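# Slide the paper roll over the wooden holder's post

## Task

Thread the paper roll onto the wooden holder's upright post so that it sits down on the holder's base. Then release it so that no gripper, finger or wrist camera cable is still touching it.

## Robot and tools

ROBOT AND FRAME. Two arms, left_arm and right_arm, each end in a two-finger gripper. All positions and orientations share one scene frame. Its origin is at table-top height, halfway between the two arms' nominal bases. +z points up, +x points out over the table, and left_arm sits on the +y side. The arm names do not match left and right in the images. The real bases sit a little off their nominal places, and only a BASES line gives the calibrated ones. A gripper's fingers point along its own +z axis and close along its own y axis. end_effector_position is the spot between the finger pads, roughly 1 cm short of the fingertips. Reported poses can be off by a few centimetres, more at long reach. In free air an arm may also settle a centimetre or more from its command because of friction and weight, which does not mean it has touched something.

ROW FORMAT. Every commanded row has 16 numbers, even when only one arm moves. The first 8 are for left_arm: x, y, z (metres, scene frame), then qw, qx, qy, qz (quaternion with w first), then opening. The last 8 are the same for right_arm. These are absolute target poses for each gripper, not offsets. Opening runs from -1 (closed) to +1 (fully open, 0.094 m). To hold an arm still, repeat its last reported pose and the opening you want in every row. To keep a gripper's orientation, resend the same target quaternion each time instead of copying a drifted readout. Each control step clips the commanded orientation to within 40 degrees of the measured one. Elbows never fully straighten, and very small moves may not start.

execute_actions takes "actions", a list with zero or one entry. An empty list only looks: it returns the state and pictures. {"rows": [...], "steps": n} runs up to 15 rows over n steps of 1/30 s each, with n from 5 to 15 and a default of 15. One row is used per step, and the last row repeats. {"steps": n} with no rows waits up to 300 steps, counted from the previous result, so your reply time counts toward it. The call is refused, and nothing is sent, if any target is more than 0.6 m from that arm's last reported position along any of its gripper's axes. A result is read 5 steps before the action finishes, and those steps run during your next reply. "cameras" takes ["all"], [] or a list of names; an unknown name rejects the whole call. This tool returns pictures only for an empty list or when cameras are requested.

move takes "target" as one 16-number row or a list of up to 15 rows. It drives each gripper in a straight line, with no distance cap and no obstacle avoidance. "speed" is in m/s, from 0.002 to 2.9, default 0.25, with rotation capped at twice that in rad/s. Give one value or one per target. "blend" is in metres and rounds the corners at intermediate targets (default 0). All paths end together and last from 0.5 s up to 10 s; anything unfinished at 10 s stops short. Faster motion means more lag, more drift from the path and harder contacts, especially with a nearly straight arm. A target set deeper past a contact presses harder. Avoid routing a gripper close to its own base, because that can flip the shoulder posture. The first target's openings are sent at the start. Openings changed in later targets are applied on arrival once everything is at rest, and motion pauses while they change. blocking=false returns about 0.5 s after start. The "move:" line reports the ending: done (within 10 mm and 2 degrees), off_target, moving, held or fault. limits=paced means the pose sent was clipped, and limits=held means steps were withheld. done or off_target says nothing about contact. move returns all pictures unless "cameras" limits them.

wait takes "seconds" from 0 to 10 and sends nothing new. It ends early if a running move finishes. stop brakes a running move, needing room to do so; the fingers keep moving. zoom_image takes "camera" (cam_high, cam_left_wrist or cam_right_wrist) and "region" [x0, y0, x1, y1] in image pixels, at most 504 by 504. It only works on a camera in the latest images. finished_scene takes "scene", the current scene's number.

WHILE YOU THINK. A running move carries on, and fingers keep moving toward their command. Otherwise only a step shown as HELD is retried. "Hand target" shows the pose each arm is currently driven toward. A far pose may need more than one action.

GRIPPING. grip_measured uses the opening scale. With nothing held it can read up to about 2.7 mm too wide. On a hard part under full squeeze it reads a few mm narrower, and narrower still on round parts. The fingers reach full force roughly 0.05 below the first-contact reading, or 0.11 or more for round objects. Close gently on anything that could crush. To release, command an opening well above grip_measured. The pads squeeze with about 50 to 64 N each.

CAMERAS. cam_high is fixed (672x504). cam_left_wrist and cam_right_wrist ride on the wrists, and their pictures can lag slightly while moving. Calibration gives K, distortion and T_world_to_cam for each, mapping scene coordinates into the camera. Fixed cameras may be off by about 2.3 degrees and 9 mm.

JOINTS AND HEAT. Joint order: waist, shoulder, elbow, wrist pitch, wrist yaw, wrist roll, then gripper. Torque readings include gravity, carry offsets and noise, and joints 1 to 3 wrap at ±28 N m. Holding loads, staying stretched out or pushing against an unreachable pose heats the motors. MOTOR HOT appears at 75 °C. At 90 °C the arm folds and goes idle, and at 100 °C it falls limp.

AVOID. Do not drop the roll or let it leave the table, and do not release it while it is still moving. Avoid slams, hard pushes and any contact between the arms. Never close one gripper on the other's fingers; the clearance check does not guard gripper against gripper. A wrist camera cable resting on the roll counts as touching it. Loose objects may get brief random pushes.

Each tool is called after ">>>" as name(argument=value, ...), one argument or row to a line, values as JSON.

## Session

>>> execute_actions(
  actions=[],
  cameras=["all"],
)

>>> zoom_image(
  camera="cam_high",
  region=[120, 120, 320, 290],
)

>>> zoom_image(
  camera="cam_high",
  region=[330, 110, 530, 280],
)

Scene clock: 0.00 s of 4400.00 s.
left_arm: end_effector_position=(+0.2734, +0.2698, +0.1704) grip_measured=+1.000 end_effector_quat_wxyz=(+0.613, -0.019, +0.788, +0.051) | right_arm: end_effector_position=(+0.3790, -0.1786, +0.0822) grip_measured=+1.000 end_effector_quat_wxyz=(+0.474, -0.118, +0.868, +0.090)
Joint positions: left_arm=[-0.266 0.121 0.209 -0.349 -0.344 -0.031 0.094] | right_arm=[0.363 1.627 0.664 0.398 0.046 0.081 0.094]
Joint velocities: within noise
Joint torques (N m): no reading
Motor temperatures (°C): left_arm=[23 24 21 24 22 21 23] | right_arm=[23 23 22 22 22 23 24]
Heat: left arm: 24 °C; right arm: 24 °C.
Hand target: left_arm +0.2725, +0.2703, +0.1734; +0.616, -0.020, +0.786, +0.051 | right_arm +0.3823, -0.1774, +0.0908; +0.483, -0.117, +0.863, +0.092
camera_calibration:
cam_left_wrist: T_world_to_cam=[[0.101817, -0.992512, 0.0674804, 0.224411], [-0.662345, -0.118246, -0.739809, 0.363948], [0.742248, 0.0306295, -0.669425, 0.00653824], [0, 0, 0, 1]] pos_world=[0.213357, 0.265566, 0.258486]
cam_right_wrist: T_world_to_cam=[[0.371663, -0.927238, 0.0457862, -0.31111], [-0.803107, -0.345865, -0.485178, 0.306245], [0.465711, 0.143551, -0.873216, 0.0248398], [0, 0, 0, 1]] pos_world=[0.350007, -0.186119, 0.184518]

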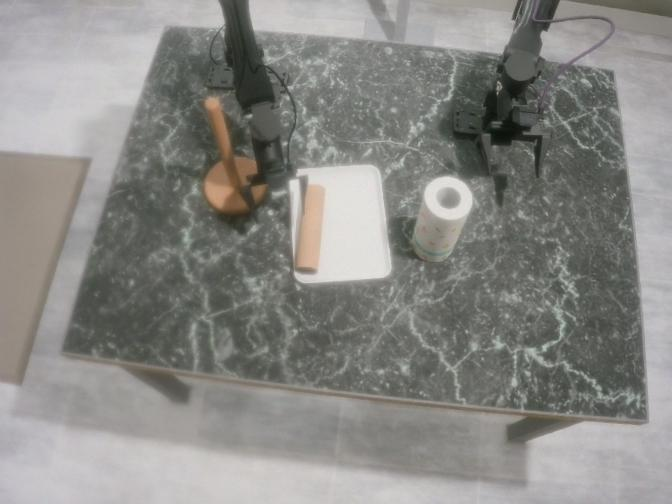

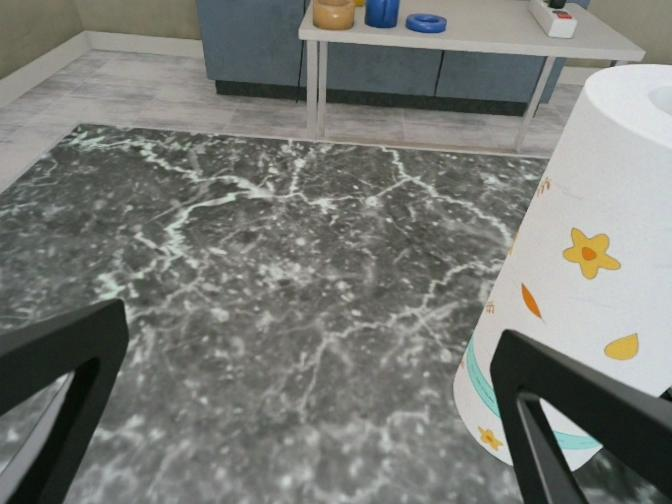

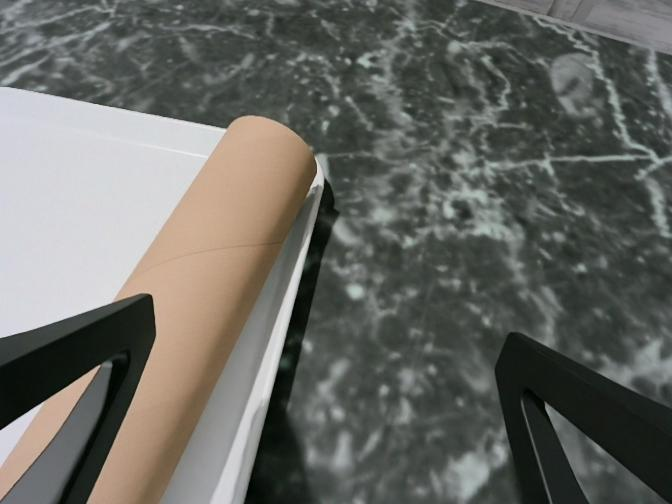

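Scaled by 2.520 from the camera's 672x504 image, which has a finer 960x720 frame.

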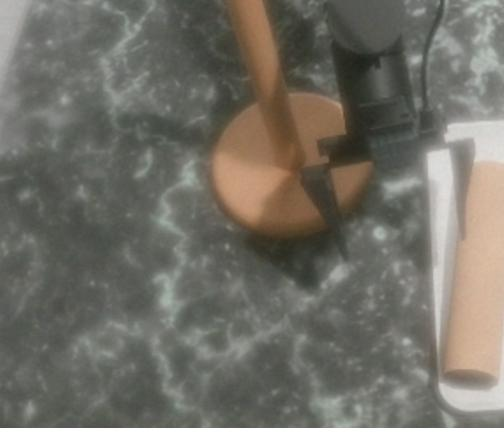

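Scaled by 2.520 from the camera's 672x504 image, which has a finer 960x720 frame.

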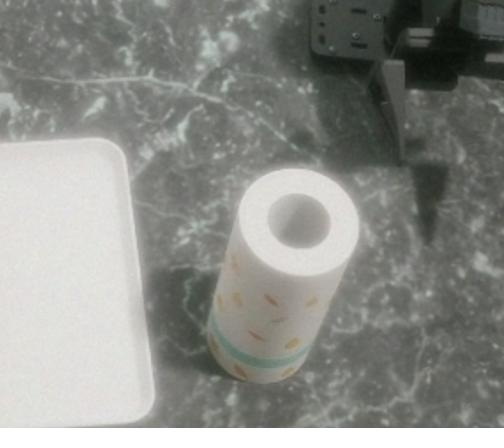

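>>> move(
  target=[
    [0.27, 0.40, 0.19, 0.613, -0.019, 0.788, 0.051, 1.0, 0.335, -0.10, 0.185, 0.6409, -0.2988, 0.6409, 0.2988, 1.0],
    [0.27, 0.40, 0.19, 0.613, -0.019, 0.788, 0.051, 1.0, 0.288, 0.045, 0.138, 0.6409, -0.2988, 0.6409, 0.2988, 1.0],
  ],
  speed=[0.5, 0.35],
  blend=[0.05, 0.0],
  cameras=["cam_high", "cam_right_wrist"],
)

Scene clock: 12.00 s of 4400.00 s.
left_arm: end_effector_position=(+0.2675, +0.3980, +0.1751) grip_measured=+1.000 end_effector_quat_wxyz=(+0.605, -0.036, +0.795, +0.039) | right_arm: end_effector_position=(+0.2819, +0.0415, +0.1336) grip_measured=+1.000 end_effector_quat_wxyz=(+0.630, -0.309, +0.647, +0.299)
Joint positions: left_arm=[1.069 0.672 0.315 -0.101 0.926 0.394 0.094] | right_arm=[0.858 1.952 0.625 1.3 -0.017 -0.003 0.094]
Joint velocities: within noise
Joint torques (N m): left_arm=[-0.03 -0.08 10.36 1.88 0.34 0.11] | right_arm=[0.05 -7.32 7.21 2.15 0.17 0.05]
Motor temperatures (°C): left_arm=[23 24 22 28 22 21 23] | right_arm=[23 24 23 25 22 23 24]
Heat: left arm: 28 °C; right arm: 25 °C.
Hand target: left_arm +0.2696, +0.3997, +0.1899; +0.613, -0.019, +0.788, +0.051 | right_arm +0.2878, +0.0447, +0.1381; +0.641, -0.299, +0.641, +0.299
Off the commanded pose: left_arm 0.015 m, 3 deg | right_arm 0.008 m, 2 deg.
Kept back: nothing.
move: off_target (left_arm)
camera_calibration:
cam_right_wrist: T_world_to_cam=[[0.787648, -0.603668, 0.123269, -0.214226], [-0.221469, -0.464098, -0.85765, 0.219992], [0.574945, 0.648226, -0.49924, -0.0183889], [0, 0, 0, 1]] pos_world=[0.228029, -0.0153037, 0.205903]
Images, in order (width x height): cam_high 672x504, cam_right_wrist 672x504.

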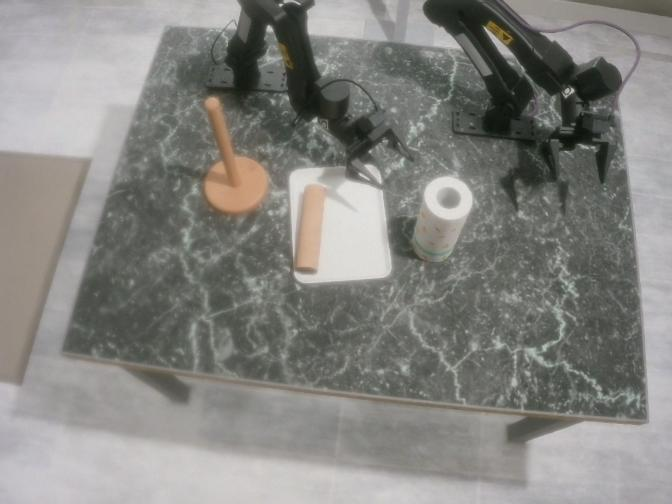

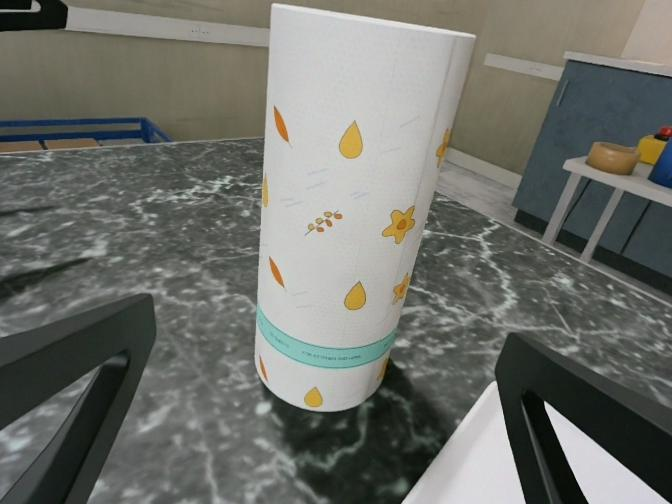

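>>> move(
  target=[
    [0.27, 0.40, 0.19, 0.613, -0.019, 0.788, 0.051, 1.0, 0.3722, 0.1428, 0.112, 0.6409, -0.2988, 0.6409, 0.2988, 1.0],
    [0.27, 0.40, 0.19, 0.613, -0.019, 0.788, 0.051, 1.0, 0.3722, 0.1428, 0.112, 0.6409, -0.2988, 0.6409, 0.2988, 0.62],
    [0.27, 0.40, 0.19, 0.613, -0.019, 0.788, 0.051, 1.0, 0.355, 0.120, 0.22, 0.6409, -0.2988, 0.6409, 0.2988, 0.62],
  ],
  speed=[0.22, 0.2, 0.3],
  cameras=["cam_high", "cam_right_wrist"],
)

Scene clock: 16.60 s of 4400.00 s.
left_arm: end_effector_position=(+0.2675, +0.3979, +0.1752) grip_measured=+1.000 end_effector_quat_wxyz=(+0.605, -0.036, +0.795, +0.039) | right_arm: end_effector_position=(+0.3542, +0.1259, +0.2020) grip_measured=+0.664 end_effector_quat_wxyz=(+0.628, -0.308, +0.651, +0.296)
Joint positions: left_arm=[1.069 0.672 0.315 -0.101 0.926 0.395 0.094] | right_arm=[0.858 2.038 1.195 0.806 -0.012 -0.003 0.078]
Joint velocities: within noise
Joint torques (N m): left_arm=[-0.06 -0.09 10.35 1.85 0.34 0.11] | right_arm=[-0.44 -15.28 6.35 2.02 0.04 0.05]
Motor temperatures (°C): left_arm=[23 24 22 29 22 21 23] | right_arm=[23 25 23 25 22 23 24]
Heat: left arm: 29 °C; right arm: 25 °C.
Hand target: left_arm +0.2696, +0.3997, +0.1900; +0.613, -0.019, +0.788, +0.051 | right_arm +0.3551, +0.1202, +0.2197; +0.641, -0.299, +0.641, +0.299
Off the commanded pose: left_arm 0.015 m, 3 deg | right_arm 0.019 m, 2 deg.
Kept back: nothing.
move: off_target (left_arm, right_arm); target 2's new opening was sent with right_arm's hand 0.012 m and 1 deg from that target
camera_calibration:
cam_right_wrist: T_world_to_cam=[[0.785196, -0.606925, 0.122919, -0.227372], [-0.229622, -0.469711, -0.852435, 0.336448], [0.575101, 0.641104, -0.508178, -0.0777801], [0, 0, 0, 1]] pos_world=[0.300519, 0.0699006, 0.275223]
Images, in order (width x height): cam_high 672x504, cam_right_wrist 672x504.

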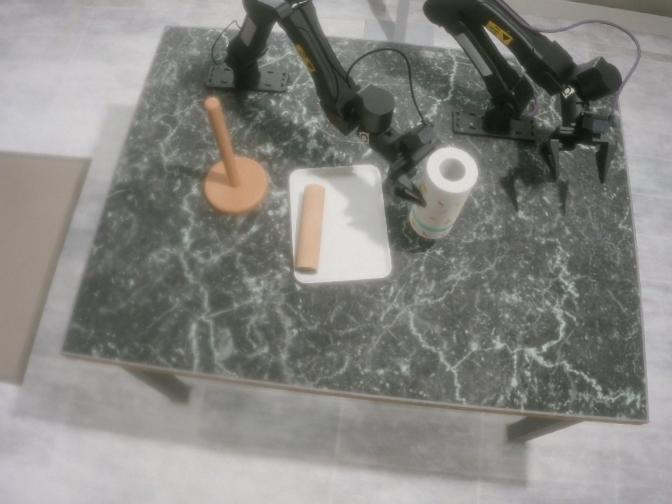

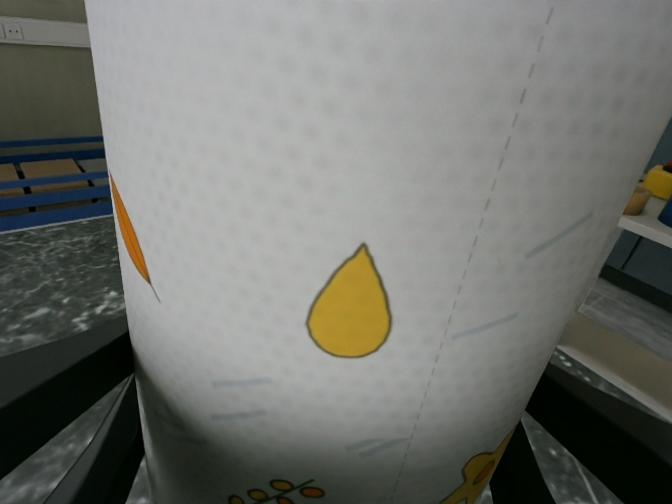

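>>> move(
  target=[
    [0.27, 0.40, 0.19, 0.613, -0.019, 0.788, 0.051, 1.0, 0.335, -0.06, 0.45, 0.70106, -0.0923, 0.70106, 0.0923, 0.62],
    [0.27, 0.40, 0.19, 0.613, -0.019, 0.788, 0.051, 1.0, 0.2833, -0.2927, 0.458, 0.69035, 0.15305, 0.69035, -0.15305, 0.62],
  ],
  speed=[0.45, 0.4],
  blend=[0.06, 0.0],
  cameras=["cam_high", "cam_right_wrist"],
)

>>> zoom_image(
  camera="cam_high",
  region=[140, 0, 290, 150],
)

Scene clock: 20.37 s of 4400.00 s.
left_arm: end_effector_position=(+0.2675, +0.3979, +0.1752) grip_measured=+1.000 end_effector_quat_wxyz=(+0.605, -0.036, +0.795, +0.039) | right_arm: end_effector_position=(+0.2873, -0.2859, +0.4578) grip_measured=+0.664 end_effector_quat_wxyz=(+0.689, +0.142, +0.694, -0.152)
Joint positions: left_arm=[1.069 0.672 0.315 -0.101 0.926 0.395 0.094] | right_arm=[0.643 1.072 1.276 -0.211 1.075 -0.008 0.078]
Joint velocities: within noise
Joint torques (N m): left_arm=[0.05 -0.03 10.26 1.86 0.34 0.1] | right_arm=[-0.58 -4.04 5.82 1.49 0.12 0.12]
Motor temperatures (°C): left_arm=[23 24 23 29 22 21 23] | right_arm=[23 26 23 26 22 23 24]
Heat: left arm: 29 °C; right arm: 26 °C.
Hand target: left_arm +0.2696, +0.3997, +0.1899; +0.613, -0.019, +0.788, +0.051 | right_arm +0.2834, -0.2926, +0.4581; +0.690, +0.153, +0.690, -0.153
Off the commanded pose: left_arm 0.015 m, 3 deg | right_arm 0.008 m, 1 deg.
Kept back: nothing.
move: off_target (left_arm)
camera_calibration:
cam_right_wrist: T_world_to_cam=[[-0.37904, -0.915346, 0.135902, -0.215884], [-0.491543, 0.0747262, -0.867641, 0.583532], [0.784037, -0.395673, -0.478256, -0.0156126], [0, 0, 0, 1]] pos_world=[0.217243, -0.247391, 0.528169]
Images, in order (width x height): cam_high 672x504, cam_right_wrist 672x504.

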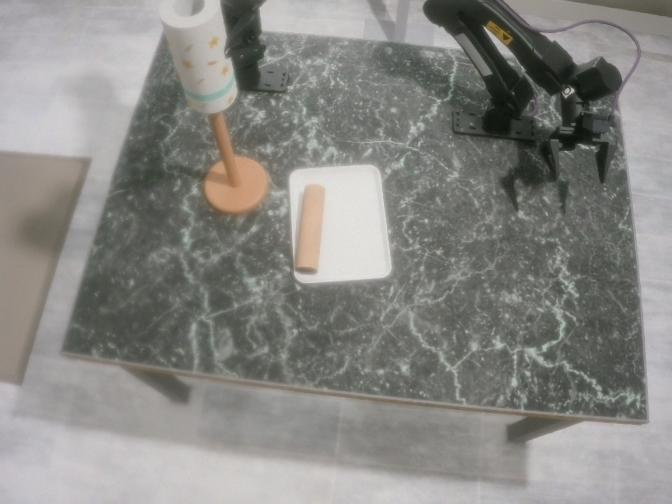

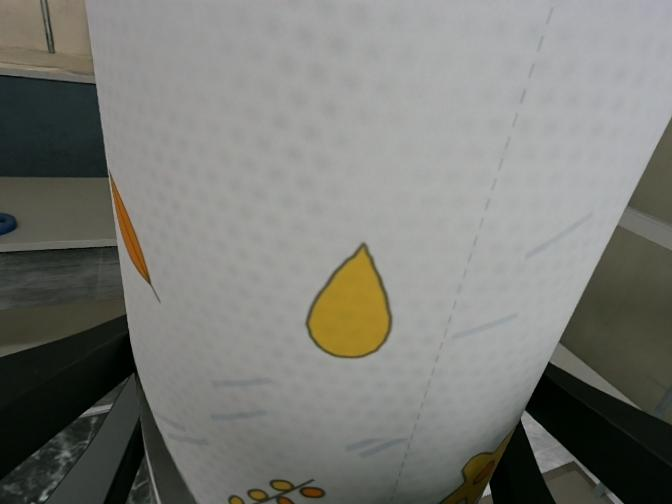

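Scaled by 3.360 from the camera's 672x504 image, which has a finer 960x720 frame.

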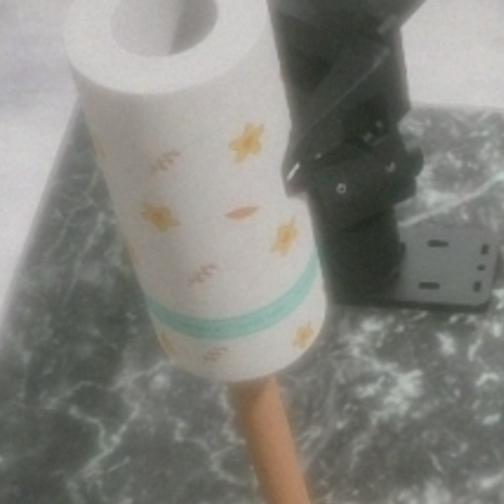

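>>> move(
  target=[0.27, 0.40, 0.19, 0.613, -0.019, 0.788, 0.051, 1.0, 0.2769, -0.2979, 0.438, 0.68286, 0.15842, 0.69784, -0.14768, 0.62],
  speed=0.12,
  cameras=["cam_high"],
)

>>> zoom_image(
  camera="cam_high",
  region=[140, 0, 290, 150],
)

Scene clock: 23.47 s of 4400.00 s.
left_arm: end_effector_position=(+0.2675, +0.3979, +0.1752) grip_measured=+1.000 end_effector_quat_wxyz=(+0.605, -0.036, +0.795, +0.039) | right_arm: end_effector_position=(+0.2824, -0.2897, +0.4361) grip_measured=+0.664 end_effector_quat_wxyz=(+0.680, +0.145, +0.703, -0.149)
Joint positions: left_arm=[1.069 0.672 0.315 -0.101 0.926 0.395 0.094] | right_arm=[0.643 1.031 1.204 -0.237 1.075 0.045 0.078]
Joint velocities: within noise
Joint torques (N m): left_arm=[0.08 -0.09 10.33 1.87 0.32 0.1] | right_arm=[-0.72 -4.42 6.01 1.49 0.12 0.11]
Motor temperatures (°C): left_arm=[23 24 23 29 22 21 23] | right_arm=[23 25 23 26 22 23 25]
Heat: left arm: 29 °C; right arm: 26 °C.
Hand target: left_arm +0.2696, +0.3997, +0.1899; +0.613, -0.019, +0.788, +0.051 | right_arm +0.2770, -0.2977, +0.4380; +0.683, +0.158, +0.698, -0.148
Off the commanded pose: left_arm 0.015 m, 3 deg | right_arm 0.010 m, 2 deg.
Kept back: nothing.
move: off_target (left_arm)
Images, in order (width x height): cam_high 672x504.

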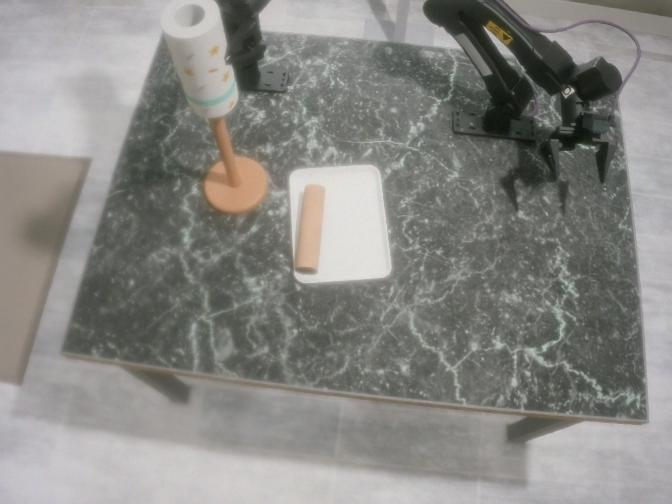

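Scaled by 3.360 from the camera's 672x504 image, which has a finer 960x720 frame.

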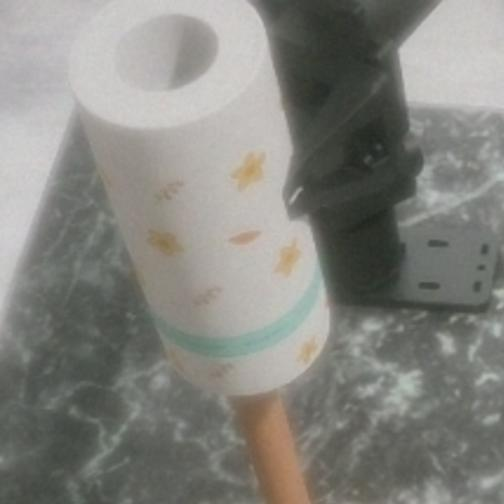

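>>> move(
  target=[0.27, 0.40, 0.19, 0.613, -0.019, 0.788, 0.051, 1.0, 0.2765, -0.2985, 0.36, 0.68286, 0.15842, 0.69784, -0.14768, 0.62],
  speed=0.13,
  cameras=["cam_high"],
)

>>> zoom_image(
  camera="cam_high",
  region=[140, 10, 290, 220],
)

Scene clock: 25.50 s of 4400.00 s.
left_arm: end_effector_position=(+0.2675, +0.3979, +0.1752) grip_measured=+1.000 end_effector_quat_wxyz=(+0.605, -0.036, +0.795, +0.039) | right_arm: end_effector_position=(+0.2813, -0.2906, +0.3538) grip_measured=+0.664 end_effector_quat_wxyz=(+0.673, +0.142, +0.709, -0.152)
Joint positions: left_arm=[1.069 0.672 0.315 -0.101 0.926 0.395 0.094] | right_arm=[0.643 0.943 0.85 -0.005 1.075 0.063 0.078]
Joint velocities: within noise
Joint torques (N m): left_arm=[-0.03 -0.03 10.3 1.87 0.33 0.11] | right_arm=[-0.79 -4.55 6.13 1.8 0.12 -0.03]
Motor temperatures (°C): left_arm=[23 24 23 29 22 21 23] | right_arm=[23 25 23 26 22 23 25]
Heat: left arm: 29 °C; right arm: 26 °C.
Hand target: left_arm +0.2696, +0.3997, +0.1899; +0.613, -0.019, +0.788, +0.051 | right_arm +0.2765, -0.2984, +0.3599; +0.682, +0.158, +0.698, -0.148
Off the commanded pose: left_arm 0.015 m, 3 deg | right_arm 0.011 m, 3 deg.
Kept back: nothing.
move: off_target (left_arm, right_arm)
Images, in order (width x height): cam_high 672x504.

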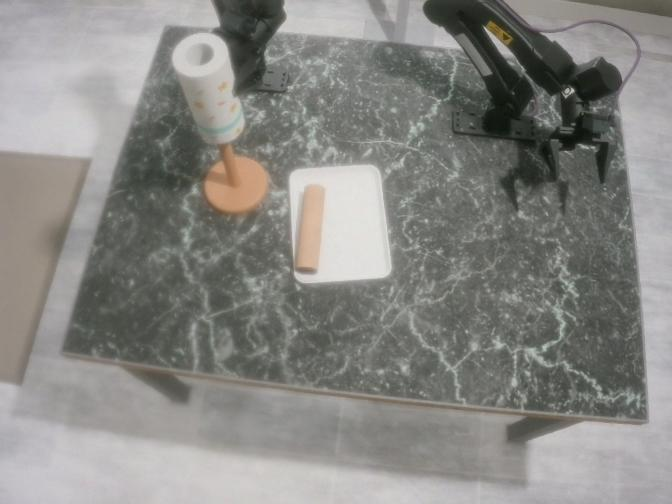

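Scaled by 2.400 from the camera's 672x504 image, which has a finer 960x720 frame.

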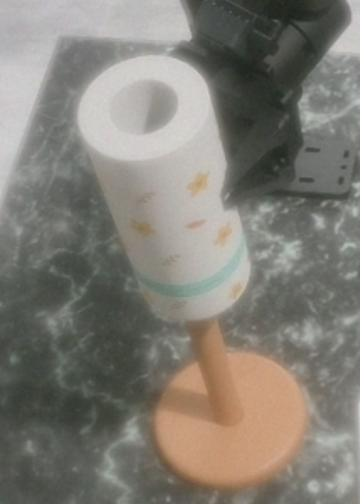

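>>> move(
  target=[
    [0.27, 0.40, 0.19, 0.613, -0.019, 0.788, 0.051, 1.0, 0.2765, -0.2985, 0.20, 0.68286, 0.15842, 0.69784, -0.14768, 0.62],
    [0.27, 0.40, 0.19, 0.613, -0.019, 0.788, 0.051, 1.0, 0.2765, -0.2980, 0.146, 0.68286, 0.15842, 0.69784, -0.14768, 0.62],
  ],
  speed=[0.2, 0.09],
  blend=[0.02, 0.0],
  cameras=["cam_high"],
)

>>> zoom_image(
  camera="cam_high",
  region=[150, 60, 310, 230],
)

Scene clock: 28.70 s of 4400.00 s.
left_arm: end_effector_position=(+0.2675, +0.3979, +0.1752) grip_measured=+1.000 end_effector_quat_wxyz=(+0.605, -0.036, +0.795, +0.039) | right_arm: end_effector_position=(+0.2783, -0.2939, +0.1454) grip_measured=+0.664 end_effector_quat_wxyz=(+0.680, +0.152, +0.703, -0.145)
Joint positions: left_arm=[1.069 0.672 0.315 -0.101 0.926 0.395 0.094] | right_arm=[0.64 1.48 0.139 1.268 1.075 0.066 0.078]
Joint velocities: within noise
Joint torques (N m): left_arm=[-0.01 -0.09 10.29 1.87 0.32 0.11] | right_arm=[-0.38 -3.06 3.48 1.84 0.14 0]
Motor temperatures (°C): left_arm=[23 24 23 30 22 21 23] | right_arm=[23 25 23 26 22 23 25]
Heat: left arm: 30 °C; right arm: 26 °C.
Hand target: left_arm +0.2696, +0.3997, +0.1899; +0.613, -0.019, +0.788, +0.051 | right_arm +0.2765, -0.2980, +0.1460; +0.682, +0.159, +0.698, -0.147
Off the commanded pose: left_arm 0.015 m, 3 deg | right_arm 0.004 m, 1 deg.
Kept back: nothing.
move: off_target (left_arm)
Images, in order (width x height): cam_high 672x504.

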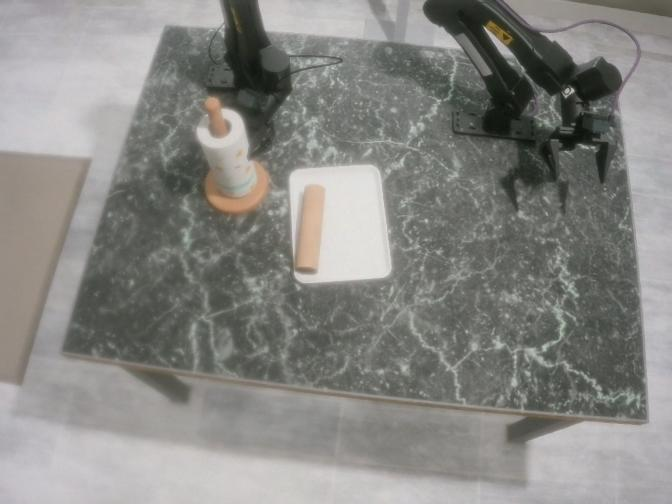

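Scaled by 2.965 from the camera's 672x504 image, which has a finer 960x720 frame.

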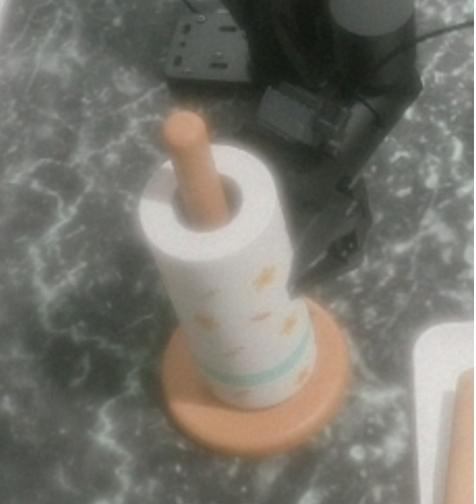

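>>> move(
  target=[0.27, 0.40, 0.19, 0.613, -0.019, 0.788, 0.051, 1.0, 0.2765, -0.2980, 0.121, 0.68286, 0.15842, 0.69784, -0.14768, 0.62],
  speed=0.05,
  cameras=["cam_high"],
)

>>> zoom_image(
  camera="cam_high",
  region=[150, 60, 310, 230],
)

Scene clock: 29.87 s of 4400.00 s.
left_arm: end_effector_position=(+0.2675, +0.3979, +0.1753) grip_measured=+1.000 end_effector_quat_wxyz=(+0.605, -0.036, +0.795, +0.039) | right_arm: end_effector_position=(+0.2789, -0.2958, +0.1314) grip_measured=+0.664 end_effector_quat_wxyz=(+0.683, +0.163, +0.696, -0.150)
Joint positions: left_arm=[1.069 0.672 0.315 -0.101 0.926 0.395 0.094] | right_arm=[0.64 1.661 0.128 1.483 1.098 0.058 0.078]
Joint velocities: within noise
Joint torques (N m): left_arm=[0.01 0.01 10.32 1.87 0.32 0.1] | right_arm=[-0.39 0.13 1.36 2.11 -0.13 0.17]
Motor temperatures (°C): left_arm=[23 24 23 30 22 21 23] | right_arm=[23 25 23 27 22 23 25]
Heat: left arm: 30 °C; right arm: 27 °C.
Hand target: left_arm +0.2696, +0.3997, +0.1900; +0.613, -0.019, +0.788, +0.051 | right_arm +0.2762, -0.2981, +0.1216; +0.679, +0.159, +0.701, -0.147
Off the commanded pose: left_arm 0.015 m, 3 deg | right_arm 0.011 m, 1 deg.
Kept back: nothing.
move: off_target (left_arm, right_arm)
Images, in order (width x height): cam_high 672x504.

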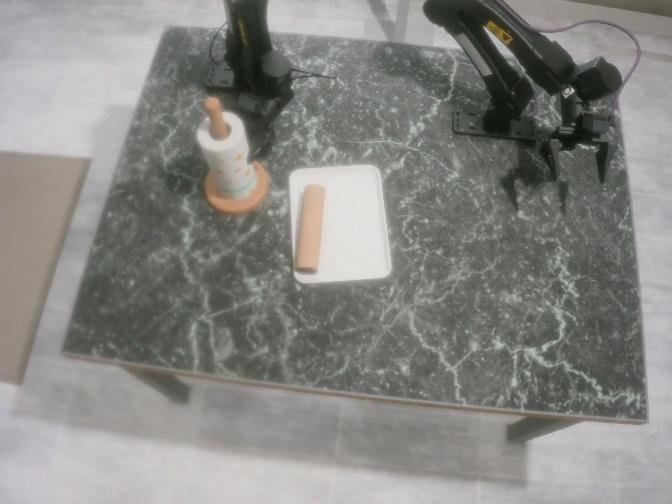

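Scaled by 2.965 from the camera's 672x504 image, which has a finer 960x720 frame.

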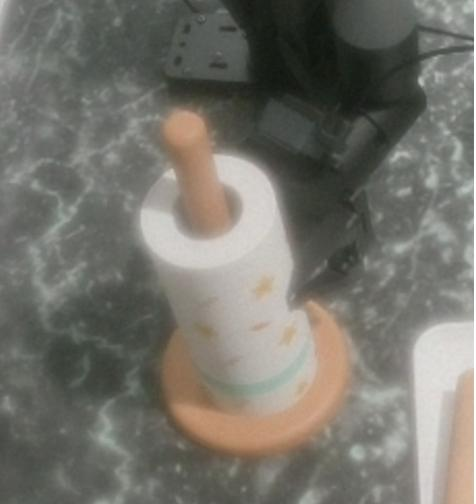

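>>> move(
  target=[
    [0.27, 0.40, 0.19, 0.613, -0.019, 0.788, 0.051, 1.0, 0.2789, -0.2958, 0.131, 0.683, 0.163, 0.696, -0.150, 0.62],
    [0.27, 0.40, 0.19, 0.613, -0.019, 0.788, 0.051, 1.0, 0.2789, -0.2958, 0.131, 0.683, 0.163, 0.696, -0.150, 1.0],
    [0.27, 0.40, 0.19, 0.613, -0.019, 0.788, 0.051, 1.0, 0.2383, -0.2764, 0.136, 0.683, 0.163, 0.696, -0.150, 1.0],
    [0.27, 0.40, 0.19, 0.613, -0.019, 0.788, 0.051, 1.0, 0.2112, -0.2635, 0.175, 0.6984, 0.11061, 0.6984, -0.11061, 1.0],
  ],
  speed=[0.1, 0.1, 0.12, 0.2],
  blend=[0.0, 0.0, 0.015, 0.0],
  cameras=["cam_high", "cam_right_wrist"],
)

>>> zoom_image(
  camera="cam_high",
  region=[150, 60, 310, 230],
)

Scene clock: 35.17 s of 4400.00 s.
left_arm: end_effector_position=(+0.2675, +0.3979, +0.1753) grip_measured=+1.000 end_effector_quat_wxyz=(+0.605, -0.036, +0.795, +0.039) | right_arm: end_effector_position=(+0.2105, -0.2669, +0.1687) grip_measured=+0.998 end_effector_quat_wxyz=(+0.697, +0.101, +0.700, -0.120)
Joint positions: left_arm=[1.069 0.672 0.315 -0.101 0.926 0.395 0.094] | right_arm=[1.034 1.061 0.022 1.043 1.362 -0.031 0.094]
Joint velocities: within noise
Joint torques (N m): left_arm=[-0.02 -0.05 10.36 1.87 0.32 0.1] | right_arm=[0.54 -2.65 7.82 1.13 0.08 0.11]
Motor temperatures (°C): left_arm=[23 24 23 30 22 21 23] | right_arm=[23 24 23 27 22 23 25]
Heat: left arm: 30 °C; right arm: 27 °C.
Hand target: left_arm +0.2696, +0.3997, +0.1900; +0.613, -0.019, +0.788, +0.051 | right_arm +0.2112, -0.2636, +0.1750; +0.700, +0.110, +0.697, -0.111
Off the commanded pose: left_arm 0.015 m, 3 deg | right_arm 0.007 m, 2 deg.
Kept back: nothing.
move: off_target (left_arm)
camera_calibration:
cam_right_wrist: T_world_to_cam=[[-0.28217, -0.94773, 0.148957, -0.219499], [-0.496698, 0.0114815, -0.867847, 0.277759], [0.820774, -0.318868, -0.473976, -0.0740012], [0, 0, 0, 1]] pos_world=[0.136764, -0.234812, 0.238673]
Images, in order (width x height): cam_high 672x504, cam_right_wrist 672x504.

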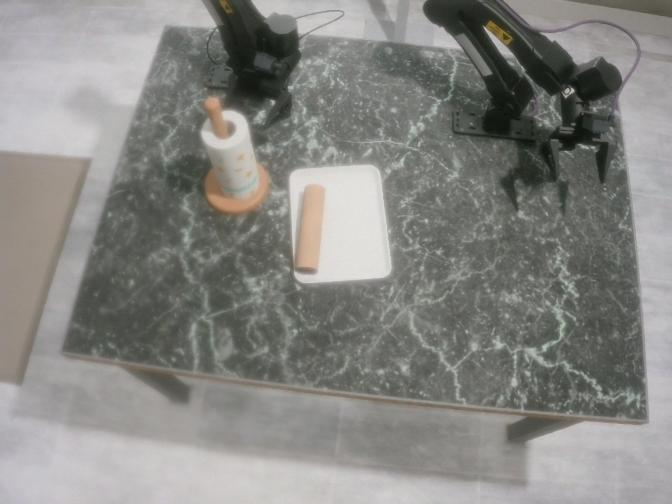

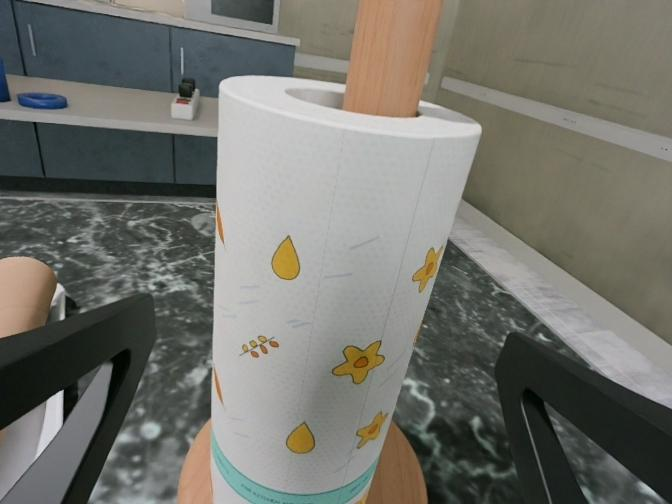

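Scaled by 2.965 from the camera's 672x504 image, which has a finer 960x720 frame.

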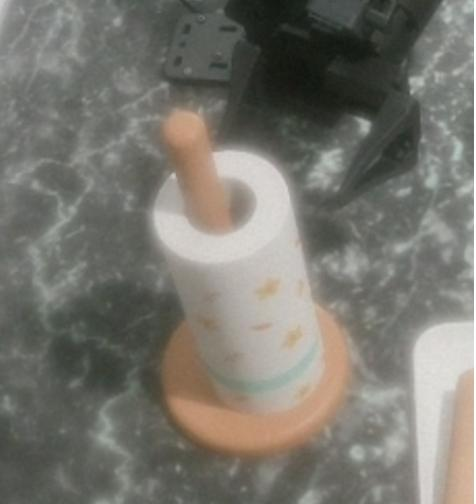

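>>> finished_scene(
  scene=2,
)

The scene is finished: the task was done.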